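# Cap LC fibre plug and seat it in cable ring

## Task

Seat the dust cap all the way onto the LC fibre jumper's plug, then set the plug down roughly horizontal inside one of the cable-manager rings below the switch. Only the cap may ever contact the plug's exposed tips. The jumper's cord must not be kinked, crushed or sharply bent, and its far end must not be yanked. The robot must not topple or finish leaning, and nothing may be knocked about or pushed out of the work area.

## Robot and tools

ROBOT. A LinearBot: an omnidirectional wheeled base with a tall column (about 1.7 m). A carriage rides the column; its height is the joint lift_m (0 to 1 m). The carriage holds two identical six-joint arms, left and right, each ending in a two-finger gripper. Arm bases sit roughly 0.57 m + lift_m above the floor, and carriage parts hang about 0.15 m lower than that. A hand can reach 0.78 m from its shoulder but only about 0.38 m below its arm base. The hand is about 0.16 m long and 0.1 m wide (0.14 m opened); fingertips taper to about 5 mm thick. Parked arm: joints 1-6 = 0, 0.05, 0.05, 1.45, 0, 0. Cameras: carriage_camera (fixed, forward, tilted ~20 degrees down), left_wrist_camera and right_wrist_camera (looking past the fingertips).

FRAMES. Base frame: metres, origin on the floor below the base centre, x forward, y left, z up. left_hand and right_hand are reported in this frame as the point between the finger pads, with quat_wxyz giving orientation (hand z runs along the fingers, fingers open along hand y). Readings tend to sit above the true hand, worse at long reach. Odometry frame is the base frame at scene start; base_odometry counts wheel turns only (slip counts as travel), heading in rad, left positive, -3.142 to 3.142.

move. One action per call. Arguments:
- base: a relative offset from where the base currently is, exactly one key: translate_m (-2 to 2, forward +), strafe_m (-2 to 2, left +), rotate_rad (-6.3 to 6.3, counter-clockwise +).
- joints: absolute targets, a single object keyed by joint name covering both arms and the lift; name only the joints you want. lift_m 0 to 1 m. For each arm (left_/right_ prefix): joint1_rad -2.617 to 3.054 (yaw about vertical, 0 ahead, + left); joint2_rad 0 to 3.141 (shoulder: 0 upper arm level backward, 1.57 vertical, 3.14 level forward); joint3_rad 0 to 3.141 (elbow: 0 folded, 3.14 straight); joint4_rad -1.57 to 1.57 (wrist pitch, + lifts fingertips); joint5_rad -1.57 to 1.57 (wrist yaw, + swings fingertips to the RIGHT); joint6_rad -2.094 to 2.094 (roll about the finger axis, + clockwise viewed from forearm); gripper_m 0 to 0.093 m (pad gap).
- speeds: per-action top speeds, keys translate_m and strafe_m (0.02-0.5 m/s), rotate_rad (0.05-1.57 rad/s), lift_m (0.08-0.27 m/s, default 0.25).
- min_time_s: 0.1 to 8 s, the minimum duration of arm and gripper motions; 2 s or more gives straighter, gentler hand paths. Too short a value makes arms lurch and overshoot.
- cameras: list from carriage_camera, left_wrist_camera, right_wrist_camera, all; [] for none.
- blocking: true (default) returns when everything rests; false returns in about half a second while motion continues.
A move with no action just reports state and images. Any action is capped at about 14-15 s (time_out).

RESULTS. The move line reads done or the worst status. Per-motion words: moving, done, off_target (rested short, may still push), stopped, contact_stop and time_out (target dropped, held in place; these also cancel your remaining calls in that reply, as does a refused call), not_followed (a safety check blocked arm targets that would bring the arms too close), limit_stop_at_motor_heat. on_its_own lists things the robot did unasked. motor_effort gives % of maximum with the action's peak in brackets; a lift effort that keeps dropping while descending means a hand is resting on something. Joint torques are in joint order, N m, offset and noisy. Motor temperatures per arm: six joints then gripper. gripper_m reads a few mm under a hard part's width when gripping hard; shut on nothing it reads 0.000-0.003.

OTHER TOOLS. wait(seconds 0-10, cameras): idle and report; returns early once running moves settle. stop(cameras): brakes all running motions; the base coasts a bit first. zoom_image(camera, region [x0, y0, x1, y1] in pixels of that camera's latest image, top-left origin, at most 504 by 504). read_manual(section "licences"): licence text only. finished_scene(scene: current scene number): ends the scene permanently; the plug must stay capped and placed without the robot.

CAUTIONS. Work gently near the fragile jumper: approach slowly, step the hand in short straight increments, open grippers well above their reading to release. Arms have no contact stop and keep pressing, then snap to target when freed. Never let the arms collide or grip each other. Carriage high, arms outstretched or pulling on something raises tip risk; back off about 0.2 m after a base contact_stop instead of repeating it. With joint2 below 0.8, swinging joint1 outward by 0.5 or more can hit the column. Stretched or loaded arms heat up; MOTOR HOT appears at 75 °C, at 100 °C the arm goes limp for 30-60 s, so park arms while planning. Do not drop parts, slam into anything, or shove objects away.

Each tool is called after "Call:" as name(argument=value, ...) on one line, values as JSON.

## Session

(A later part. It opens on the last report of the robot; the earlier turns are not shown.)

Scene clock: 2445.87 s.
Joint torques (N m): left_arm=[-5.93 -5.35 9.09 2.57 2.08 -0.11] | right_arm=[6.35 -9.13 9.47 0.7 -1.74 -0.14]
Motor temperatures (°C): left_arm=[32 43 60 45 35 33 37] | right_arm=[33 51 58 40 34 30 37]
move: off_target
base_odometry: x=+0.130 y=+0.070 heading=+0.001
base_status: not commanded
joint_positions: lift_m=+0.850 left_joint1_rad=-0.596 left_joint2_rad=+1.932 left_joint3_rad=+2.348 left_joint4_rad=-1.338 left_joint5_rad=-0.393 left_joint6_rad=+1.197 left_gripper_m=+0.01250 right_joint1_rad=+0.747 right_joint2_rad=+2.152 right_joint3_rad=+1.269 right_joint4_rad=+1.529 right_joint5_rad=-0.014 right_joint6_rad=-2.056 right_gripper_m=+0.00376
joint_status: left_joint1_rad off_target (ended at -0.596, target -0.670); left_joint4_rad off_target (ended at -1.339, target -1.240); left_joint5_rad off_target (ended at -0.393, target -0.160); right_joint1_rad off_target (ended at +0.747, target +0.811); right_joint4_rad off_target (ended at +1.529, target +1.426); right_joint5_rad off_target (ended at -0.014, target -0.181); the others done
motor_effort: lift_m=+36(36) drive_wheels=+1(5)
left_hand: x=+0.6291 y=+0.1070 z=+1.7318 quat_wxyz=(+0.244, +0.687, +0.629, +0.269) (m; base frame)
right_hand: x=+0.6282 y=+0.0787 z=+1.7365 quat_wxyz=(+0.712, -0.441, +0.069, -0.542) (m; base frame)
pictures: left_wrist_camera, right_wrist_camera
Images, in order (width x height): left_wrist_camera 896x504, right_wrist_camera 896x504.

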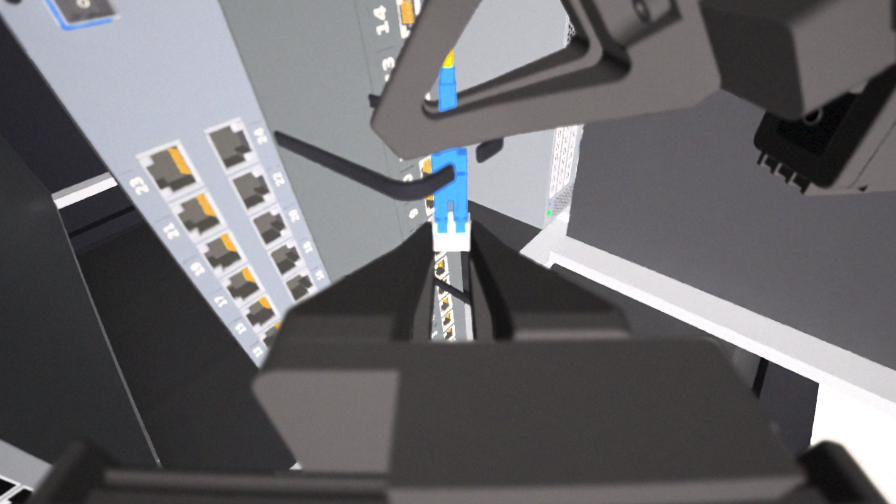

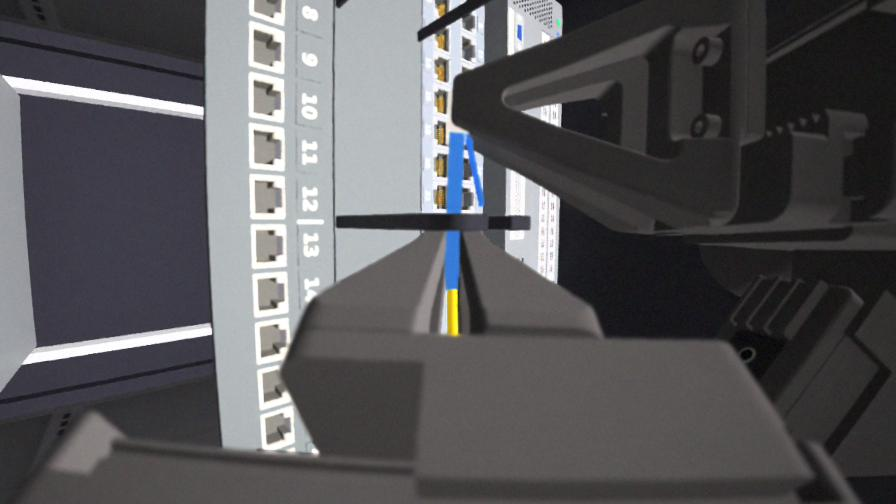

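Call:
move(joints={"left_joint1_rad":-0.6,"left_joint2_rad":1.947,"left_joint3_rad":2.37,"left_joint4_rad":-1.325,"left_joint5_rad":-0.42,"left_joint6_rad":1.188,"right_joint1_rad":0.751,"right_joint2_rad":2.17,"right_joint3_rad":1.295,"right_joint4_rad":1.52,"right_joint5_rad":0.02,"right_joint6_rad":-2.065}, min_time_s=1.5, cameras=["left_wrist_camera"])

Call:
move(joints={"left_gripper_m":0.017}, min_time_s=1.0, cameras=["left_wrist_camera","right_wrist_camera"])

Call:
zoom_image(camera="left_wrist_camera", region=[422, 190, 482, 260])

Scene clock: 2459.97 s.
Joint torques (N m): left_arm=[-0.29 -7.16 8.55 1.63 -0.09 -0.11] | right_arm=[0.36 -10.56 8.66 1.79 0.15 -0.14]
Motor temperatures (°C): left_arm=[33 43 60 45 37 33 37] | right_arm=[33 51 59 39 35 30 37]
move: done
base_odometry: x=+0.130 y=+0.070 heading=+0.001
base_status: not commanded
joint_positions: lift_m=+0.850 left_joint1_rad=-0.596 left_joint2_rad=+1.932 left_joint3_rad=+2.348 left_joint4_rad=-1.338 left_joint5_rad=-0.418 left_joint6_rad=+1.196 left_gripper_m=+0.01250 right_joint1_rad=+0.747 right_joint2_rad=+2.152 right_joint3_rad=+1.269 right_joint4_rad=+1.532 right_joint5_rad=+0.010 right_joint6_rad=-2.056 right_gripper_m=+0.00376
joint_status: all done
motor_effort: lift_m=+36(36) drive_wheels=+0(6)
left_hand: x=+0.6305 y=+0.1109 z=+1.7331 quat_wxyz=(+0.239, +0.683, +0.631, +0.280) (m; base frame)
right_hand: x=+0.6306 y=+0.0753 z=+1.7372 quat_wxyz=(+0.709, -0.438, +0.079, -0.547) (m; base frame)
pictures: left_wrist_camera
Images, in order (width x height): left_wrist_camera 896x504.

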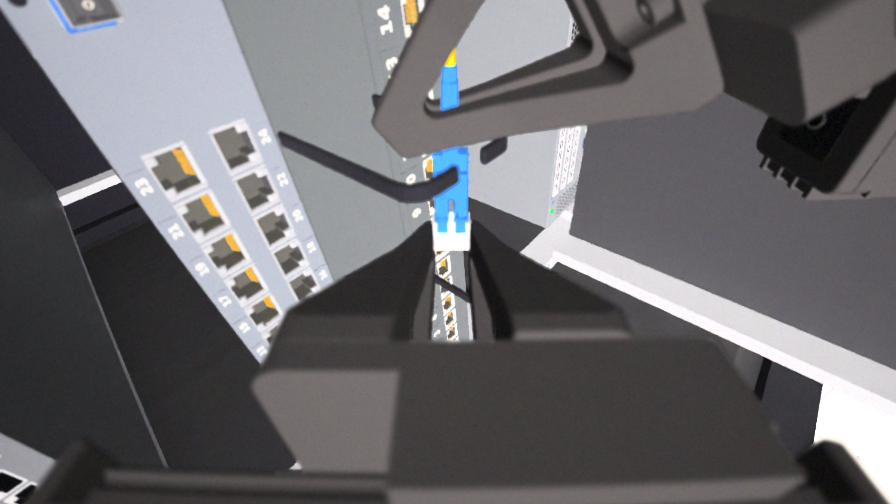

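Scene clock: 2461.27 s.
Joint torques (N m): left_arm=[-0.29 -7.19 8.55 1.62 -0.09 -0.11] | right_arm=[0.39 -10.55 8.68 1.79 0.14 -0.14]
Motor temperatures (°C): left_arm=[32 43 60 45 37 33 37] | right_arm=[33 51 59 40 35 30 37]
move: done
base_odometry: x=+0.130 y=+0.070 heading=+0.001
base_status: not commanded
joint_positions: lift_m=+0.850 left_joint1_rad=-0.596 left_joint2_rad=+1.932 left_joint3_rad=+2.348 left_joint4_rad=-1.338 left_joint5_rad=-0.418 left_joint6_rad=+1.196 left_gripper_m=+0.01690 right_joint1_rad=+0.747 right_joint2_rad=+2.152 right_joint3_rad=+1.269 right_joint4_rad=+1.532 right_joint5_rad=+0.011 right_joint6_rad=-2.056 right_gripper_m=+0.00376
joint_status: all done
motor_effort: lift_m=+36(36) drive_wheels=+3(4)
left_hand: x=+0.6306 y=+0.1108 z=+1.7332 quat_wxyz=(+0.240, +0.683, +0.631, +0.280) (m; base frame)
right_hand: x=+0.6307 y=+0.0752 z=+1.7372 quat_wxyz=(+0.709, -0.438, +0.080, -0.547) (m; base frame)
pictures: left_wrist_camera, right_wrist_camera
Images, in order (width x height): left_wrist_camera 896x504, right_wrist_camera 896x504.

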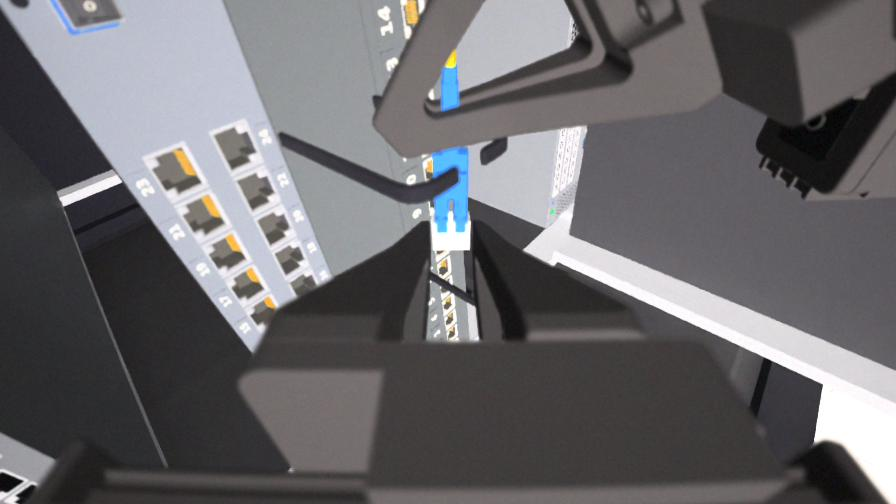

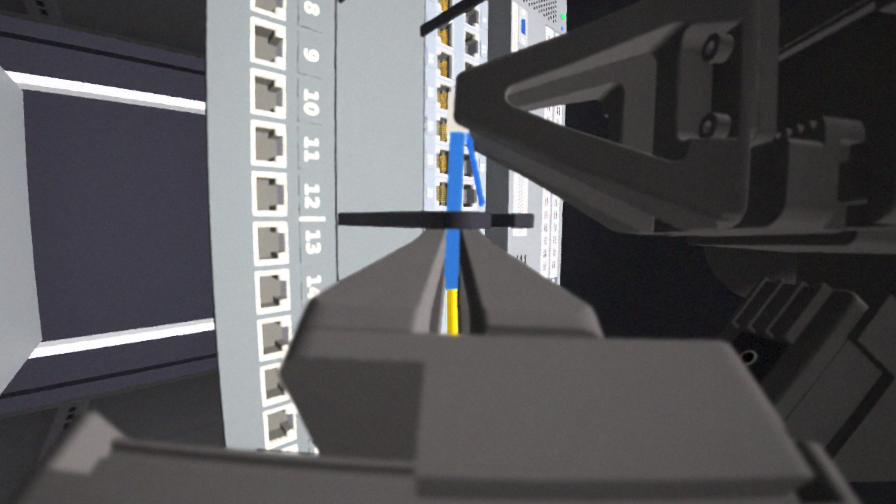

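Scaled by 7.200 from the camera's 896x504 image, which has a finer 1280x720 frame.

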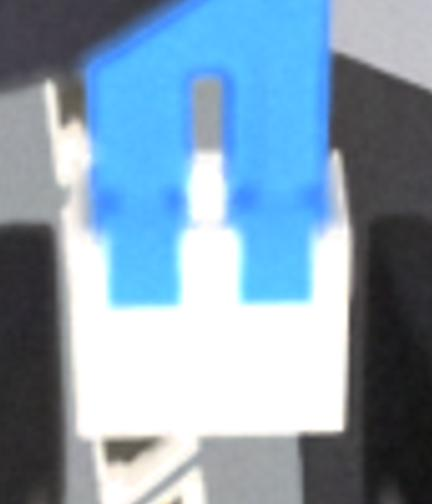

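Call:
move(joints={"left_gripper_m":0.042}, min_time_s=0.8)

Call:
move(joints={"left_joint1_rad":-0.487,"left_joint2_rad":1.765,"left_joint3_rad":2.12,"left_joint4_rad":-1.205,"left_joint5_rad":-0.328,"left_joint6_rad":1.195}, min_time_s=2, cameras=["left_wrist_camera","right_wrist_camera","carriage_camera"])

Scene clock: 2478.23 s.
Joint torques (N m): left_arm=[-0.28 -7.2 8.54 1.62 -0.1 -0.11] | right_arm=[0.36 -10.56 8.66 1.79 0.14 -0.14]
Motor temperatures (°C): left_arm=[31 44 60 44 34 33 36] | right_arm=[32 52 59 41 33 30 37]
move: done
base_odometry: x=+0.130 y=+0.070 heading=+0.001
base_status: not commanded
joint_positions: lift_m=+0.850 left_joint1_rad=-0.596 left_joint2_rad=+1.932 left_joint3_rad=+2.348 left_joint4_rad=-1.338 left_joint5_rad=-0.418 left_joint6_rad=+1.196 left_gripper_m=+0.04186 right_joint1_rad=+0.747 right_joint2_rad=+2.152 right_joint3_rad=+1.269 right_joint4_rad=+1.532 right_joint5_rad=+0.011 right_joint6_rad=-2.056 right_gripper_m=+0.00376
joint_status: all done
motor_effort: lift_m=+36(36) drive_wheels=+3(6)
left_hand: x=+0.6306 y=+0.1108 z=+1.7332 quat_wxyz=(+0.240, +0.683, +0.631, +0.280) (m; base frame)
right_hand: x=+0.6307 y=+0.0752 z=+1.7372 quat_wxyz=(+0.709, -0.438, +0.080, -0.547) (m; base frame)
pictures: none

Scene clock: 2480.53 s.
Joint torques (N m): left_arm=[0.76 -10.61 5.53 1.7 0.07 -0.05] | right_arm=[0.38 -10.52 8.66 1.79 0.13 -0.14]
Motor temperatures (°C): left_arm=[31 45 59 44 34 33 36] | right_arm=[32 52 59 41 33 30 37]
move: done
base_odometry: x=+0.130 y=+0.070 heading=+0.001
base_status: not commanded
joint_positions: lift_m=+0.850 left_joint1_rad=-0.496 left_joint2_rad=+1.801 left_joint3_rad=+2.136 left_joint4_rad=-1.219 left_joint5_rad=-0.339 left_joint6_rad=+1.196 left_gripper_m=+0.04187 right_joint1_rad=+0.747 right_joint2_rad=+2.152 right_joint3_rad=+1.269 right_joint4_rad=+1.532 right_joint5_rad=+0.011 right_joint6_rad=-2.056 right_gripper_m=+0.00376
joint_status: all done
motor_effort: lift_m=+36(36) drive_wheels=+3(5)
left_hand: x=+0.6323 y=+0.1470 z=+1.7281 quat_wxyz=(+0.257, +0.657, +0.658, +0.263) (m; base frame)
right_hand: x=+0.6308 y=+0.0751 z=+1.7372 quat_wxyz=(+0.709, -0.438, +0.080, -0.547) (m; base frame)
pictures: carriage_camera, left_wrist_camera, right_wrist_camera
Images, in order (width x height): carriage_camera 896x504, left_wrist_camera 896x504, right_wrist_camera 896x504.

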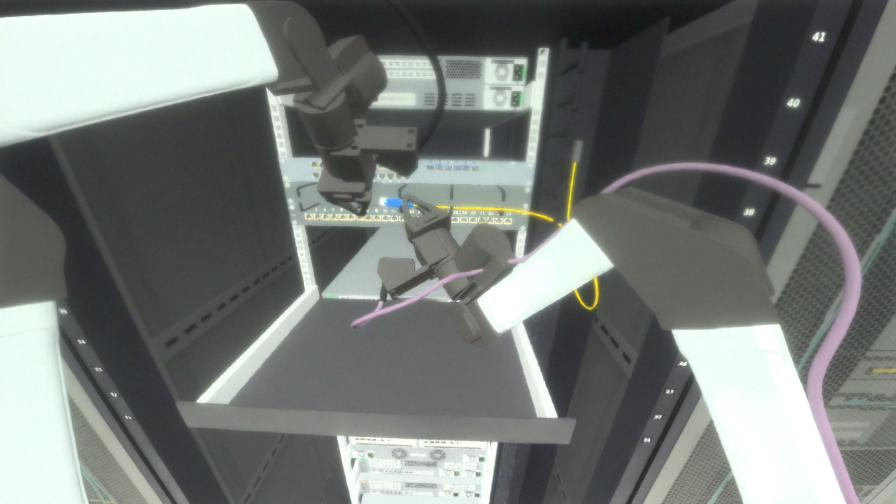

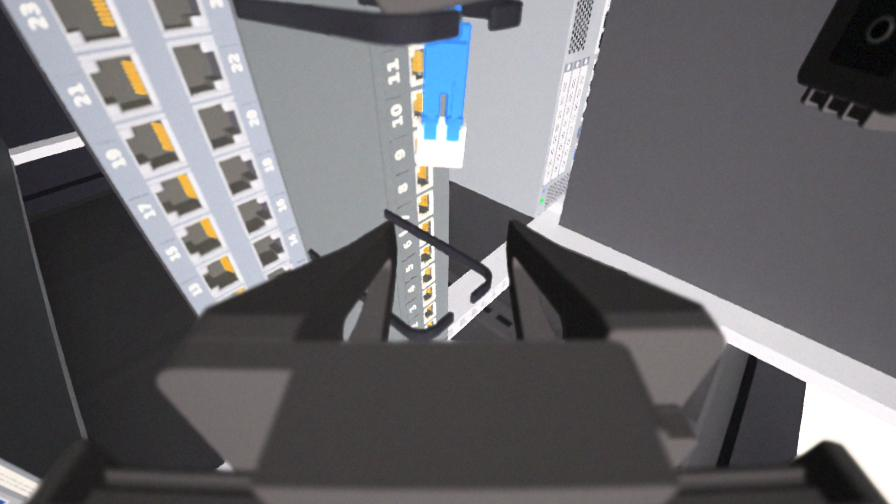

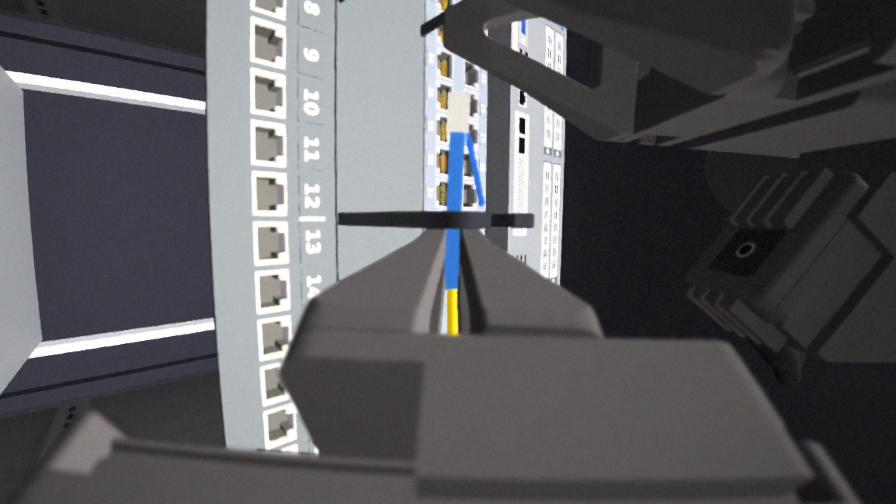

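Call:
zoom_image(camera="left_wrist_camera", region=[405, 90, 485, 180])

Call:
zoom_image(camera="right_wrist_camera", region=[436, 80, 496, 140])

Scaled by 5.600 from the camera's 896x504 image, which has a finer 1280x720 frame.

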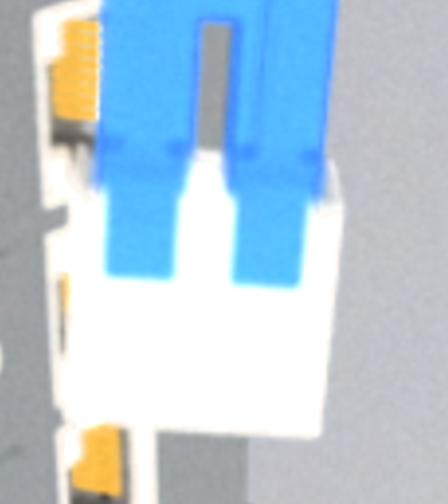

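Scaled by 8.400 from the camera's 896x504 image, which has a finer 1280x720 frame.

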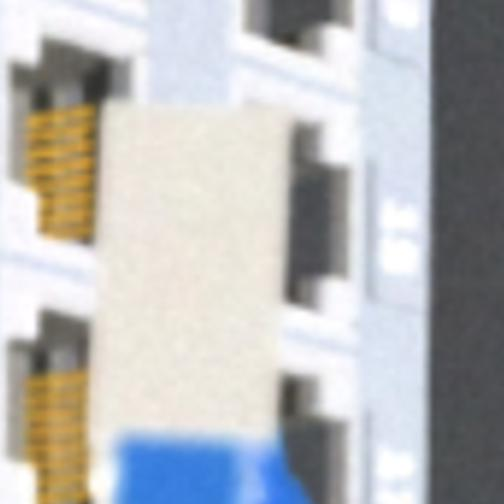

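Call:
move(joints={"left_joint1_rad":-0.765,"left_joint2_rad":1.40,"left_joint3_rad":1.78,"left_joint4_rad":-1.355,"left_joint5_rad":-0.505,"left_joint6_rad":0.97}, min_time_s=2.5, cameras=["left_wrist_camera","right_wrist_camera","carriage_camera"])

Scene clock: 2493.07 s.
Joint torques (N m): left_arm=[-0.61 -5.96 5.31 1.31 -0.23 -0.16] | right_arm=[0.38 -10.55 8.66 1.79 0.13 -0.14]
Motor temperatures (°C): left_arm=[31 46 57 44 33 33 35] | right_arm=[32 53 59 42 33 30 37]
move: done
base_odometry: x=+0.130 y=+0.070 heading=+0.001
base_status: not commanded
joint_positions: lift_m=+0.850 left_joint1_rad=-0.757 left_joint2_rad=+1.422 left_joint3_rad=+1.795 left_joint4_rad=-1.346 left_joint5_rad=-0.491 left_joint6_rad=+0.982 left_gripper_m=+0.04187 right_joint1_rad=+0.747 right_joint2_rad=+2.152 right_joint3_rad=+1.269 right_joint4_rad=+1.532 right_joint5_rad=+0.012 right_joint6_rad=-2.056 right_gripper_m=+0.00376
joint_status: all done
motor_effort: lift_m=+36(36) drive_wheels=+2(6)
left_hand: x=+0.5008 y=+0.1503 z=+1.7361 quat_wxyz=(+0.257, +0.662, +0.653, +0.263) (m; base frame)
right_hand: x=+0.6308 y=+0.0751 z=+1.7372 quat_wxyz=(+0.709, -0.438, +0.080, -0.547) (m; base frame)
pictures: carriage_camera, left_wrist_camera, right_wrist_camera
Images, in order (width x height): carriage_camera 896x504, left_wrist_camera 896x504, right_wrist_camera 896x504.

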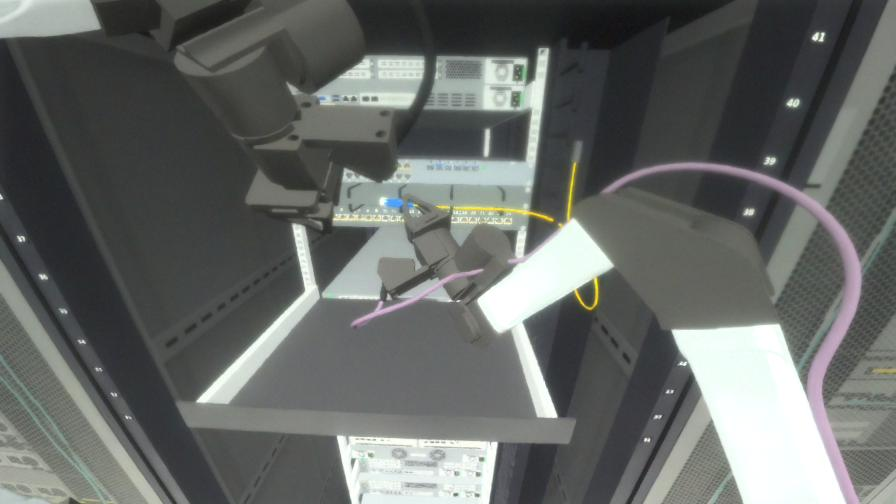

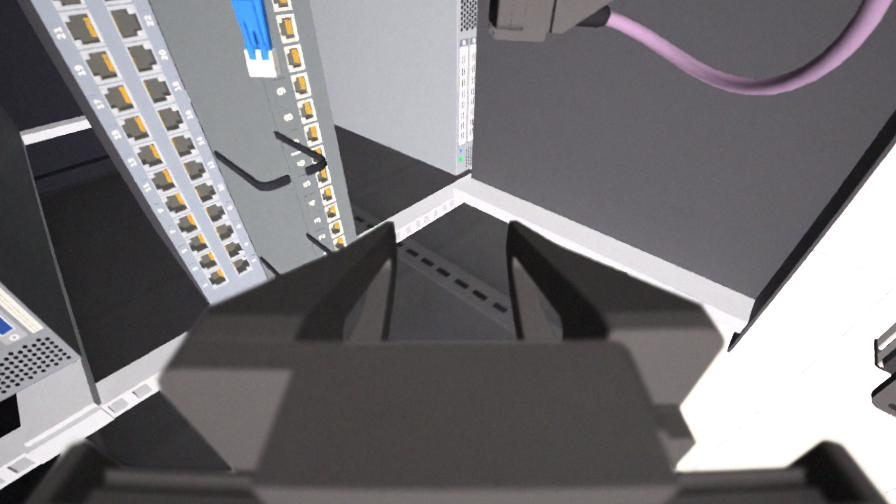

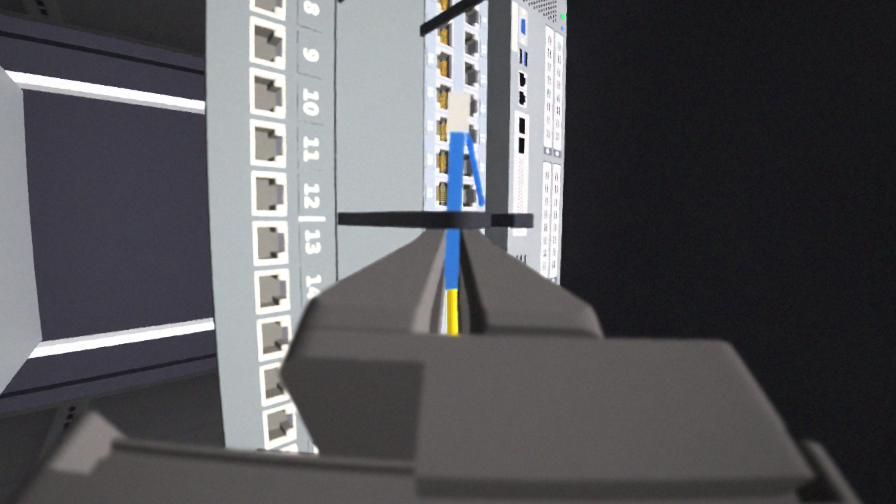

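Call:
move(joints={"left_joint1_rad":0.0,"left_joint2_rad":0.1,"left_joint3_rad":0.1,"left_joint4_rad":1.4,"left_joint5_rad":0.0,"left_joint6_rad":0.0,"right_joint1_rad":0.805,"right_joint2_rad":1.877,"right_joint3_rad":1.193,"right_joint4_rad":1.012,"right_joint5_rad":0.215,"right_joint6_rad":-1.832}, min_time_s=3.5, cameras=["right_wrist_camera","carriage_camera"])

Scene clock: 2519.47 s.
Joint torques (N m): left_arm=[0.75 2.66 5.03 -0.04 0.19 -0.1] | right_arm=[0.59 -13.68 6.06 2.23 0.09 0.1]
Motor temperatures (°C): left_arm=[30 45 54 43 32 33 35] | right_arm=[32 54 59 42 32 30 37]
move: done
base_odometry: x=+0.130 y=+0.070 heading=+0.001
base_status: not commanded
joint_positions: lift_m=+0.850 left_joint1_rad=-0.008 left_joint2_rad=+0.109 left_joint3_rad=+0.115 left_joint4_rad=+1.387 left_joint5_rad=-0.014 left_joint6_rad=+0.012 left_gripper_m=+0.04187 right_joint1_rad=+0.799 right_joint2_rad=+1.906 right_joint3_rad=+1.208 right_joint4_rad=+1.027 right_joint5_rad=+0.205 right_joint6_rad=-1.842 right_gripper_m=+0.00377
joint_status: all done
motor_effort: lift_m=+36(36) drive_wheels=-2(6)
left_hand: x=+0.2613 y=+0.3089 z=+1.8523 quat_wxyz=(+0.996, -0.006, +0.089, +0.003) (m; base frame)
right_hand: x=+0.6343 y=+0.0727 z=+1.7346 quat_wxyz=(+0.672, -0.540, +0.224, -0.455) (m; base frame)
pictures: carriage_camera, right_wrist_camera
Images, in order (width x height): carriage_camera 896x504, right_wrist_camera 896x504.

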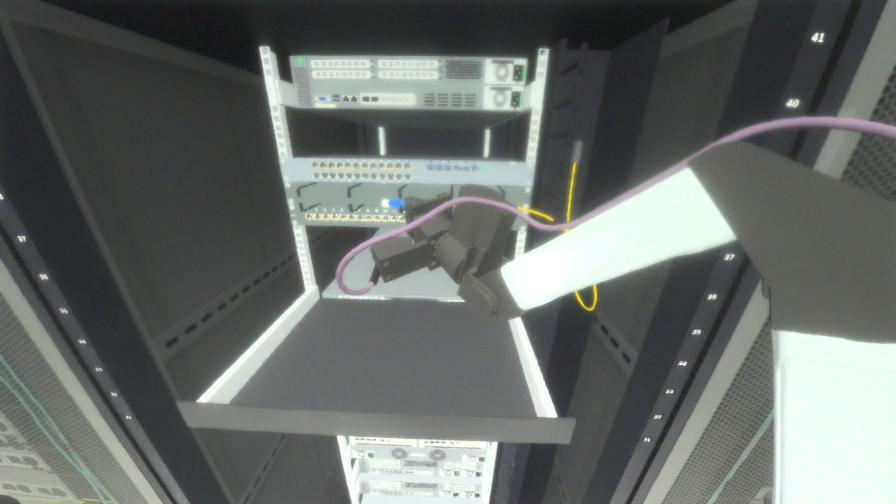

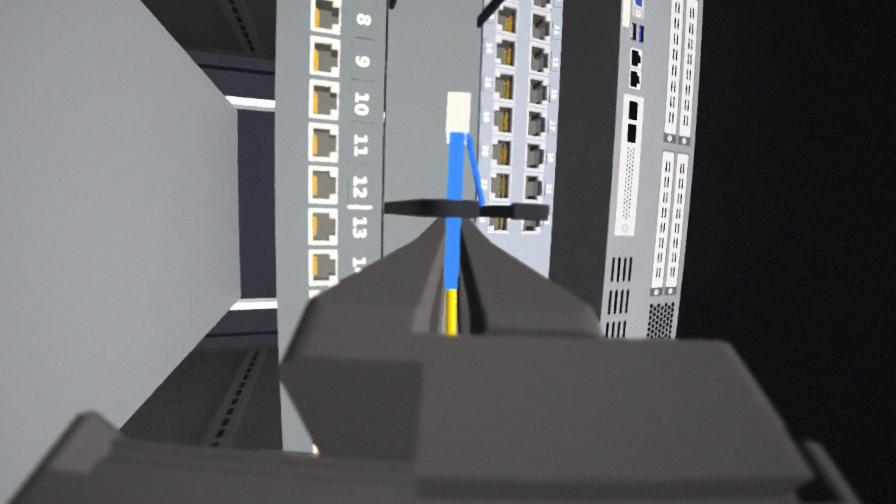

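Call:
move(joints={"right_joint1_rad":0.823,"right_joint2_rad":1.751,"right_joint3_rad":1.37,"right_joint4_rad":0.441,"right_joint5_rad":0.278,"right_joint6_rad":-1.561}, min_time_s=3, cameras=["right_wrist_camera","carriage_camera"])

Call:
zoom_image(camera="carriage_camera", region=[350, 170, 450, 240])

Call:
zoom_image(camera="right_wrist_camera", region=[380, 60, 560, 300])

Scene clock: 2528.73 s.
Joint torques (N m): left_arm=[0.69 2.63 5.03 -0.04 0.19 -0.09] | right_arm=[0.59 -12.98 10.41 2.46 0.11 0.11]
Motor temperatures (°C): left_arm=[30 44 53 41 32 33 35] | right_arm=[32 54 58 42 32 30 37]
move: done
base_odometry: x=+0.130 y=+0.070 heading=+0.001
base_status: not commanded
joint_positions: lift_m=+0.850 left_joint1_rad=-0.008 left_joint2_rad=+0.109 left_joint3_rad=+0.115 left_joint4_rad=+1.389 left_joint5_rad=-0.013 left_joint6_rad=+0.011 left_gripper_m=+0.04187 right_joint1_rad=+0.817 right_joint2_rad=+1.779 right_joint3_rad=+1.343 right_joint4_rad=+0.457 right_joint5_rad=+0.268 right_joint6_rad=-1.571 right_gripper_m=+0.00377
joint_status: all done
motor_effort: lift_m=+36(36) drive_wheels=+0(6)
left_hand: x=+0.2609 y=+0.3088 z=+1.8524 quat_wxyz=(+0.996, -0.006, +0.088, +0.002) (m; base frame)
right_hand: x=+0.6348 y=+0.0724 z=+1.7321 quat_wxyz=(+0.624, -0.610, +0.344, -0.348) (m; base frame)
pictures: carriage_camera, right_wrist_camera
Images, in order (width x height): carriage_camera 896x504, right_wrist_camera 896x504.

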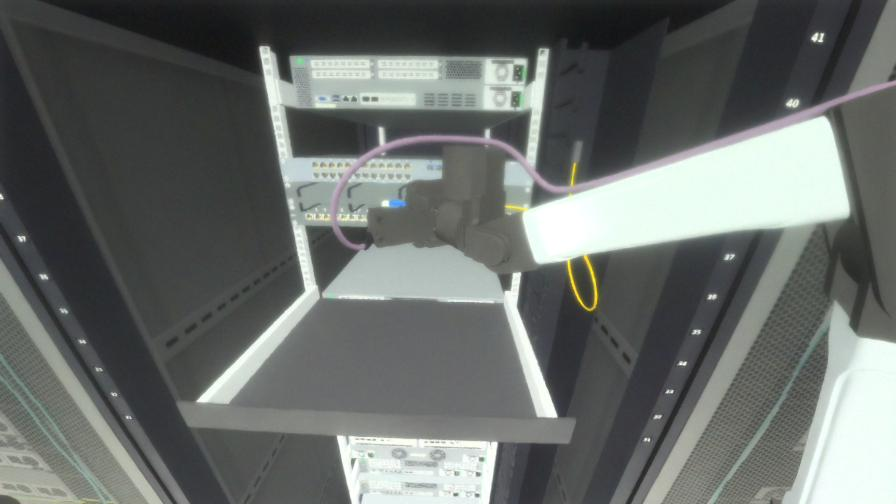

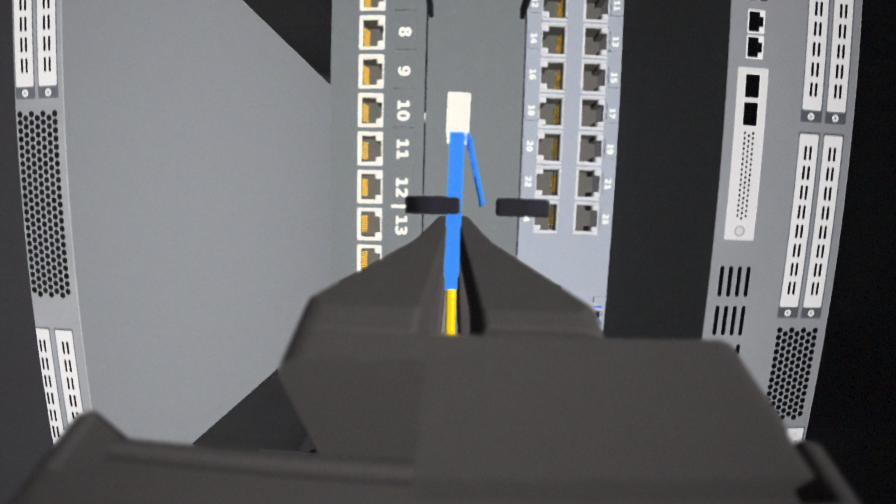

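Scaled by 5.040 from the camera's 896x504 image, which has a finer 1280x720 frame.

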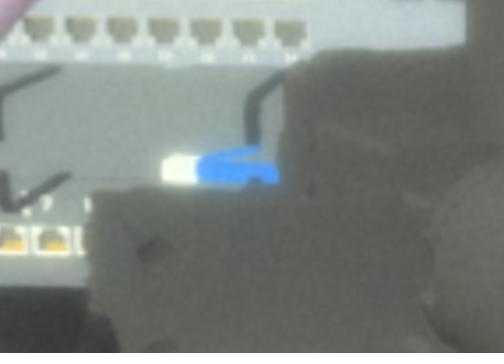

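Scaled by 2.100 from the camera's 896x504 image, which has a finer 1280x720 frame.

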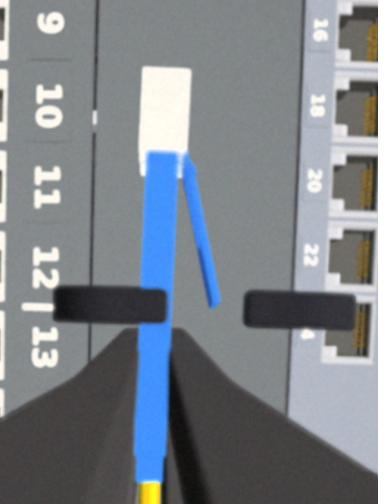

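Call:
move(joints={"lift_m":0.843}, speeds={"lift_m":0.08}, cameras=["right_wrist_camera"])

Call:
zoom_image(camera="right_wrist_camera", region=[380, 60, 560, 300])

Call:
move(joints={"lift_m":0.8405}, speeds={"lift_m":0.08}, cameras=["right_wrist_camera"])

Call:
zoom_image(camera="right_wrist_camera", region=[380, 60, 560, 300])

Scene clock: 2541.20 s.
Joint torques (N m): left_arm=[0.7 2.85 5.33 -0.06 0.17 -0.1] | right_arm=[0.59 -12.48 9.99 2.53 0.09 0.1]
Motor temperatures (°C): left_arm=[30 43 53 40 32 33 35] | right_arm=[32 54 59 44 32 30 37]
move: done
base_odometry: x=+0.130 y=+0.070 heading=+0.001
base_status: not commanded
joint_positions: lift_m=+0.843 left_joint1_rad=-0.008 left_joint2_rad=+0.107 left_joint3_rad=+0.111 left_joint4_rad=+1.390 left_joint5_rad=-0.011 left_joint6_rad=+0.011 left_gripper_m=+0.04187 right_joint1_rad=+0.817 right_joint2_rad=+1.774 right_joint3_rad=+1.347 right_joint4_rad=+0.451 right_joint5_rad=+0.269 right_joint6_rad=-1.570 right_gripper_m=+0.00377
joint_status: all done
motor_effort: lift_m=+34(35) drive_wheels=+2(6)
left_hand: x=+0.2608 y=+0.3085 z=+1.8440 quat_wxyz=(+0.996, -0.005, +0.088, +0.002) (m; base frame)
right_hand: x=+0.6343 y=+0.0716 z=+1.7284 quat_wxyz=(+0.625, -0.608, +0.344, -0.348) (m; base frame)
pictures: right_wrist_camera
Images, in order (width x height): right_wrist_camera 896x504.

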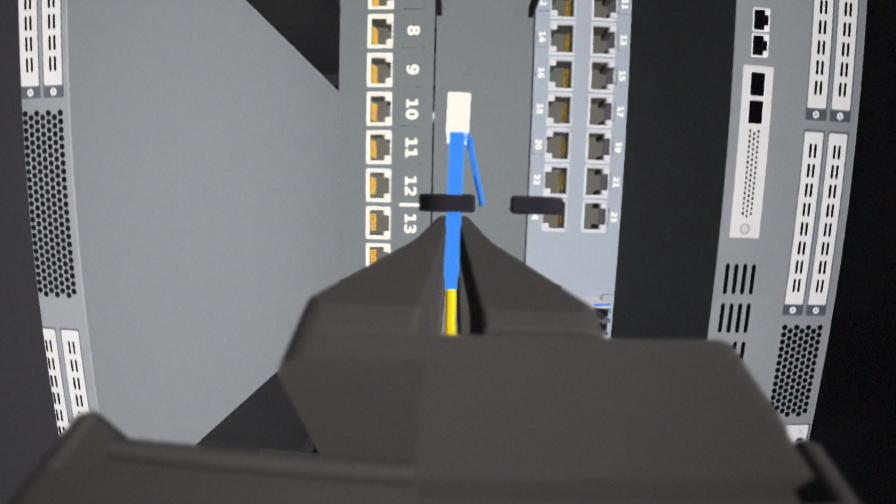

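Scaled by 2.100 from the camera's 896x504 image, which has a finer 1280x720 frame.

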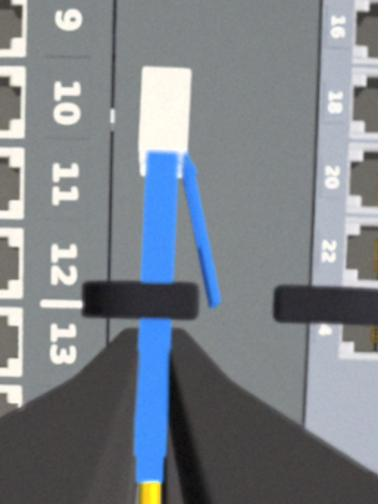

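Scene clock: 2541.63 s.
Joint torques (N m): left_arm=[0.72 2.85 5.35 -0.08 0.17 -0.09] | right_arm=[0.61 -12.26 9.94 2.56 0.09 0.09]
Motor temperatures (°C): left_arm=[30 42 53 40 32 33 35] | right_arm=[32 54 59 44 32 30 37]
move: done
base_odometry: x=+0.130 y=+0.070 heading=+0.001
base_status: not commanded
joint_positions: lift_m=+0.841 left_joint1_rad=-0.008 left_joint2_rad=+0.107 left_joint3_rad=+0.111 left_joint4_rad=+1.391 left_joint5_rad=-0.011 left_joint6_rad=+0.011 left_gripper_m=+0.04187 right_joint1_rad=+0.817 right_joint2_rad=+1.773 right_joint3_rad=+1.348 right_joint4_rad=+0.448 right_joint5_rad=+0.270 right_joint6_rad=-1.570 right_gripper_m=+0.00377
joint_status: all done
motor_effort: lift_m=+34(35) drive_wheels=+0(7)
left_hand: x=+0.2606 y=+0.3085 z=+1.8416 quat_wxyz=(+0.996, -0.005, +0.087, +0.002) (m; base frame)
right_hand: x=+0.6341 y=+0.0714 z=+1.7262 quat_wxyz=(+0.625, -0.608, +0.345, -0.348) (m; base frame)
pictures: right_wrist_camera
Images, in order (width x height): right_wrist_camera 896x504.

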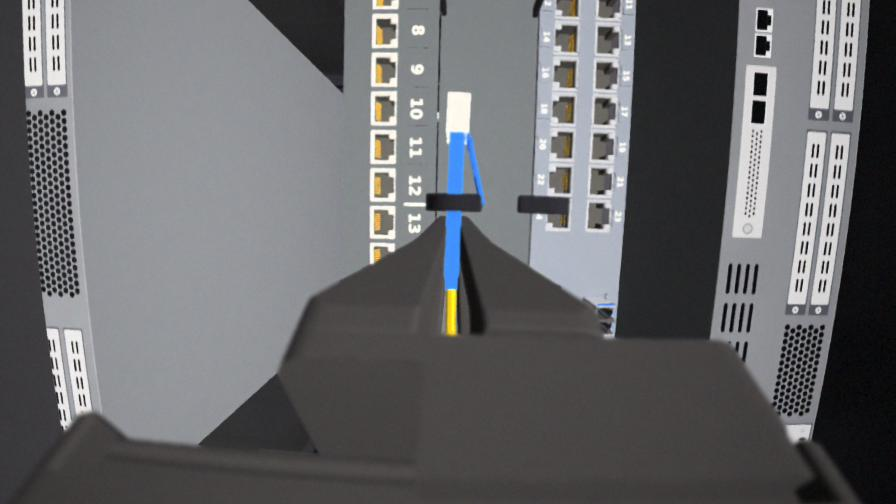

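Scaled by 2.100 from the camera's 896x504 image, which has a finer 1280x720 frame.

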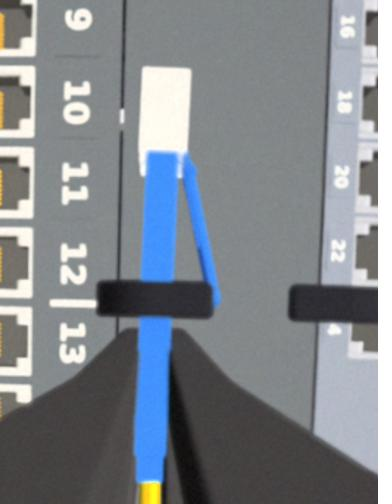

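Call:
move(joints={"lift_m":0.838}, speeds={"lift_m":0.08}, cameras=["right_wrist_camera"])

Call:
zoom_image(camera="right_wrist_camera", region=[400, 150, 520, 300])

Call:
move(joints={"lift_m":0.836}, speeds={"lift_m":0.08}, cameras=["right_wrist_camera"])

Call:
zoom_image(camera="right_wrist_camera", region=[400, 150, 520, 300])

Scene clock: 2549.07 s.
Joint torques (N m): left_arm=[0.73 2.86 5.37 -0.09 0.17 -0.09] | right_arm=[0.59 -12.26 9.89 2.58 0.09 0.09]
Motor temperatures (°C): left_arm=[30 42 52 40 32 33 35] | right_arm=[32 53 60 45 32 30 37]
move: done
base_odometry: x=+0.130 y=+0.070 heading=+0.001
base_status: not commanded
joint_positions: lift_m=+0.838 left_joint1_rad=-0.008 left_joint2_rad=+0.107 left_joint3_rad=+0.111 left_joint4_rad=+1.392 left_joint5_rad=-0.011 left_joint6_rad=+0.011 left_gripper_m=+0.04187 right_joint1_rad=+0.817 right_joint2_rad=+1.771 right_joint3_rad=+1.349 right_joint4_rad=+0.446 right_joint5_rad=+0.270 right_joint6_rad=-1.569 right_gripper_m=+0.00377
joint_status: all done
motor_effort: lift_m=+34(34) drive_wheels=+1(5)
left_hand: x=+0.2606 y=+0.3084 z=+1.8390 quat_wxyz=(+0.996, -0.004, +0.087, +0.002) (m; base frame)
right_hand: x=+0.6340 y=+0.0712 z=+1.7243 quat_wxyz=(+0.625, -0.608, +0.345, -0.348) (m; base frame)
pictures: right_wrist_camera
Images, in order (width x height): right_wrist_camera 896x504.

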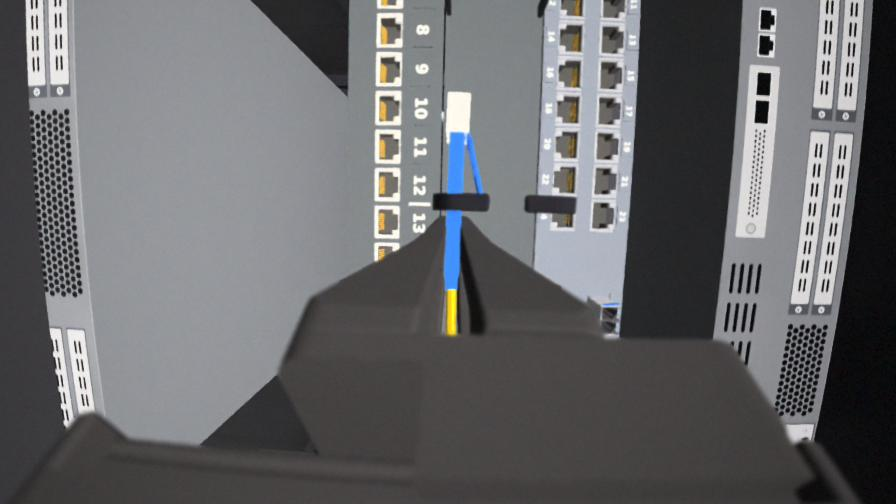

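Scaled by 3.360 from the camera's 896x504 image, which has a finer 1280x720 frame.

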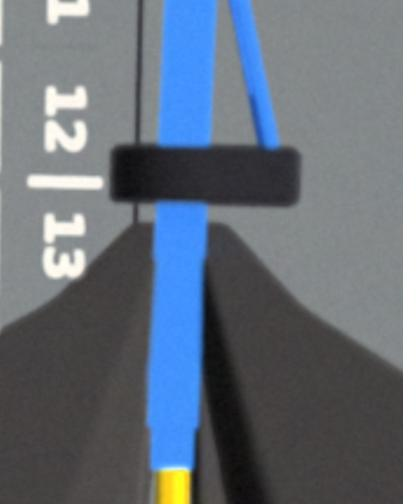

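Scene clock: 2549.43 s.
Joint torques (N m): left_arm=[0.73 2.88 5.35 -0.09 0.17 -0.1] | right_arm=[0.61 -12.19 9.91 2.56 0.09 0.09]
Motor temperatures (°C): left_arm=[30 42 52 40 32 33 35] | right_arm=[32 53 60 45 32 30 37]
move: done
base_odometry: x=+0.130 y=+0.070 heading=+0.001
base_status: not commanded
joint_positions: lift_m=+0.836 left_joint1_rad=-0.008 left_joint2_rad=+0.107 left_joint3_rad=+0.111 left_joint4_rad=+1.392 left_joint5_rad=-0.010 left_joint6_rad=+0.011 left_gripper_m=+0.04187 right_joint1_rad=+0.817 right_joint2_rad=+1.771 right_joint3_rad=+1.349 right_joint4_rad=+0.447 right_joint5_rad=+0.270 right_joint6_rad=-1.569 right_gripper_m=+0.00377
joint_status: all done
motor_effort: lift_m=+33(35) drive_wheels=+2(4)
left_hand: x=+0.2605 y=+0.3084 z=+1.8371 quat_wxyz=(+0.996, -0.004, +0.087, +0.002) (m; base frame)
right_hand: x=+0.6339 y=+0.0712 z=+1.7228 quat_wxyz=(+0.625, -0.608, +0.345, -0.348) (m; base frame)
pictures: right_wrist_camera
Images, in order (width x height): right_wrist_camera 896x504.

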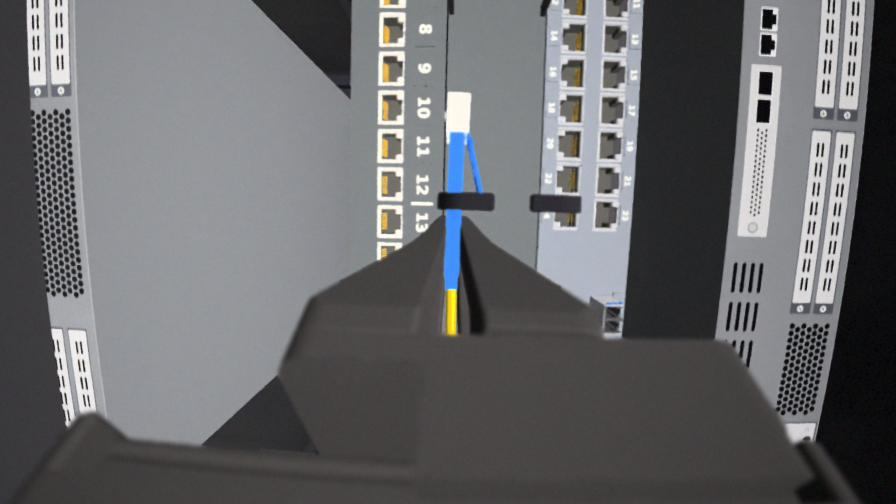

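Scaled by 3.360 from the camera's 896x504 image, which has a finer 1280x720 frame.

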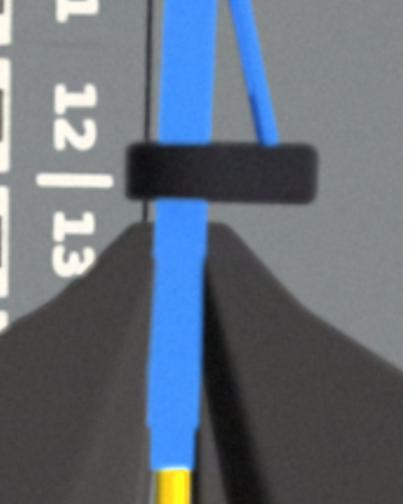

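Call:
move(joints={"lift_m":0.8335}, speeds={"lift_m":0.08}, cameras=["right_wrist_camera"])

Call:
zoom_image(camera="right_wrist_camera", region=[400, 150, 520, 300])

Scene clock: 2555.83 s.
Joint torques (N m): left_arm=[0.72 2.88 5.38 -0.09 0.15 -0.08] | right_arm=[0.61 -12.1 9.89 2.51 0.09 0.09]
Motor temperatures (°C): left_arm=[30 41 52 39 31 33 35] | right_arm=[32 54 60 45 32 30 37]
move: done
base_odometry: x=+0.130 y=+0.070 heading=+0.001
base_status: not commanded
joint_positions: lift_m=+0.834 left_joint1_rad=-0.008 left_joint2_rad=+0.107 left_joint3_rad=+0.111 left_joint4_rad=+1.393 left_joint5_rad=-0.010 left_joint6_rad=+0.011 left_gripper_m=+0.04187 right_joint1_rad=+0.817 right_joint2_rad=+1.770 right_joint3_rad=+1.349 right_joint4_rad=+0.452 right_joint5_rad=+0.270 right_joint6_rad=-1.569 right_gripper_m=+0.00377
joint_status: all done
motor_effort: lift_m=+34(35) drive_wheels=+1(5)
left_hand: x=+0.2604 y=+0.3084 z=+1.8346 quat_wxyz=(+0.996, -0.004, +0.087, +0.002) (m; base frame)
right_hand: x=+0.6338 y=+0.0709 z=+1.7221 quat_wxyz=(+0.627, -0.605, +0.344, -0.349) (m; base frame)
pictures: right_wrist_camera
Images, in order (width x height): right_wrist_camera 896x504.

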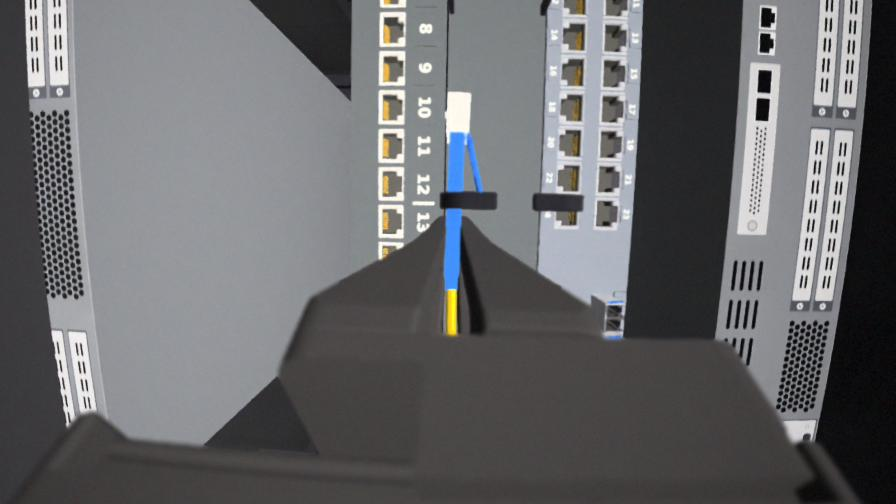

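Scaled by 3.360 from the camera's 896x504 image, which has a finer 1280x720 frame.

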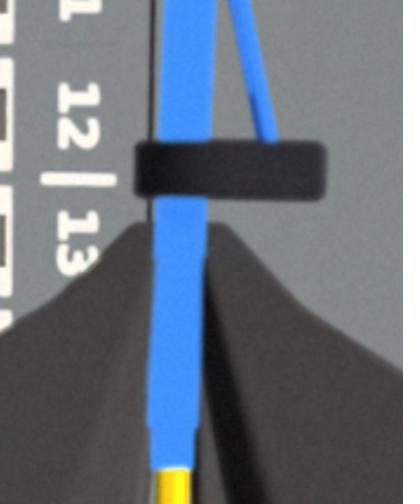

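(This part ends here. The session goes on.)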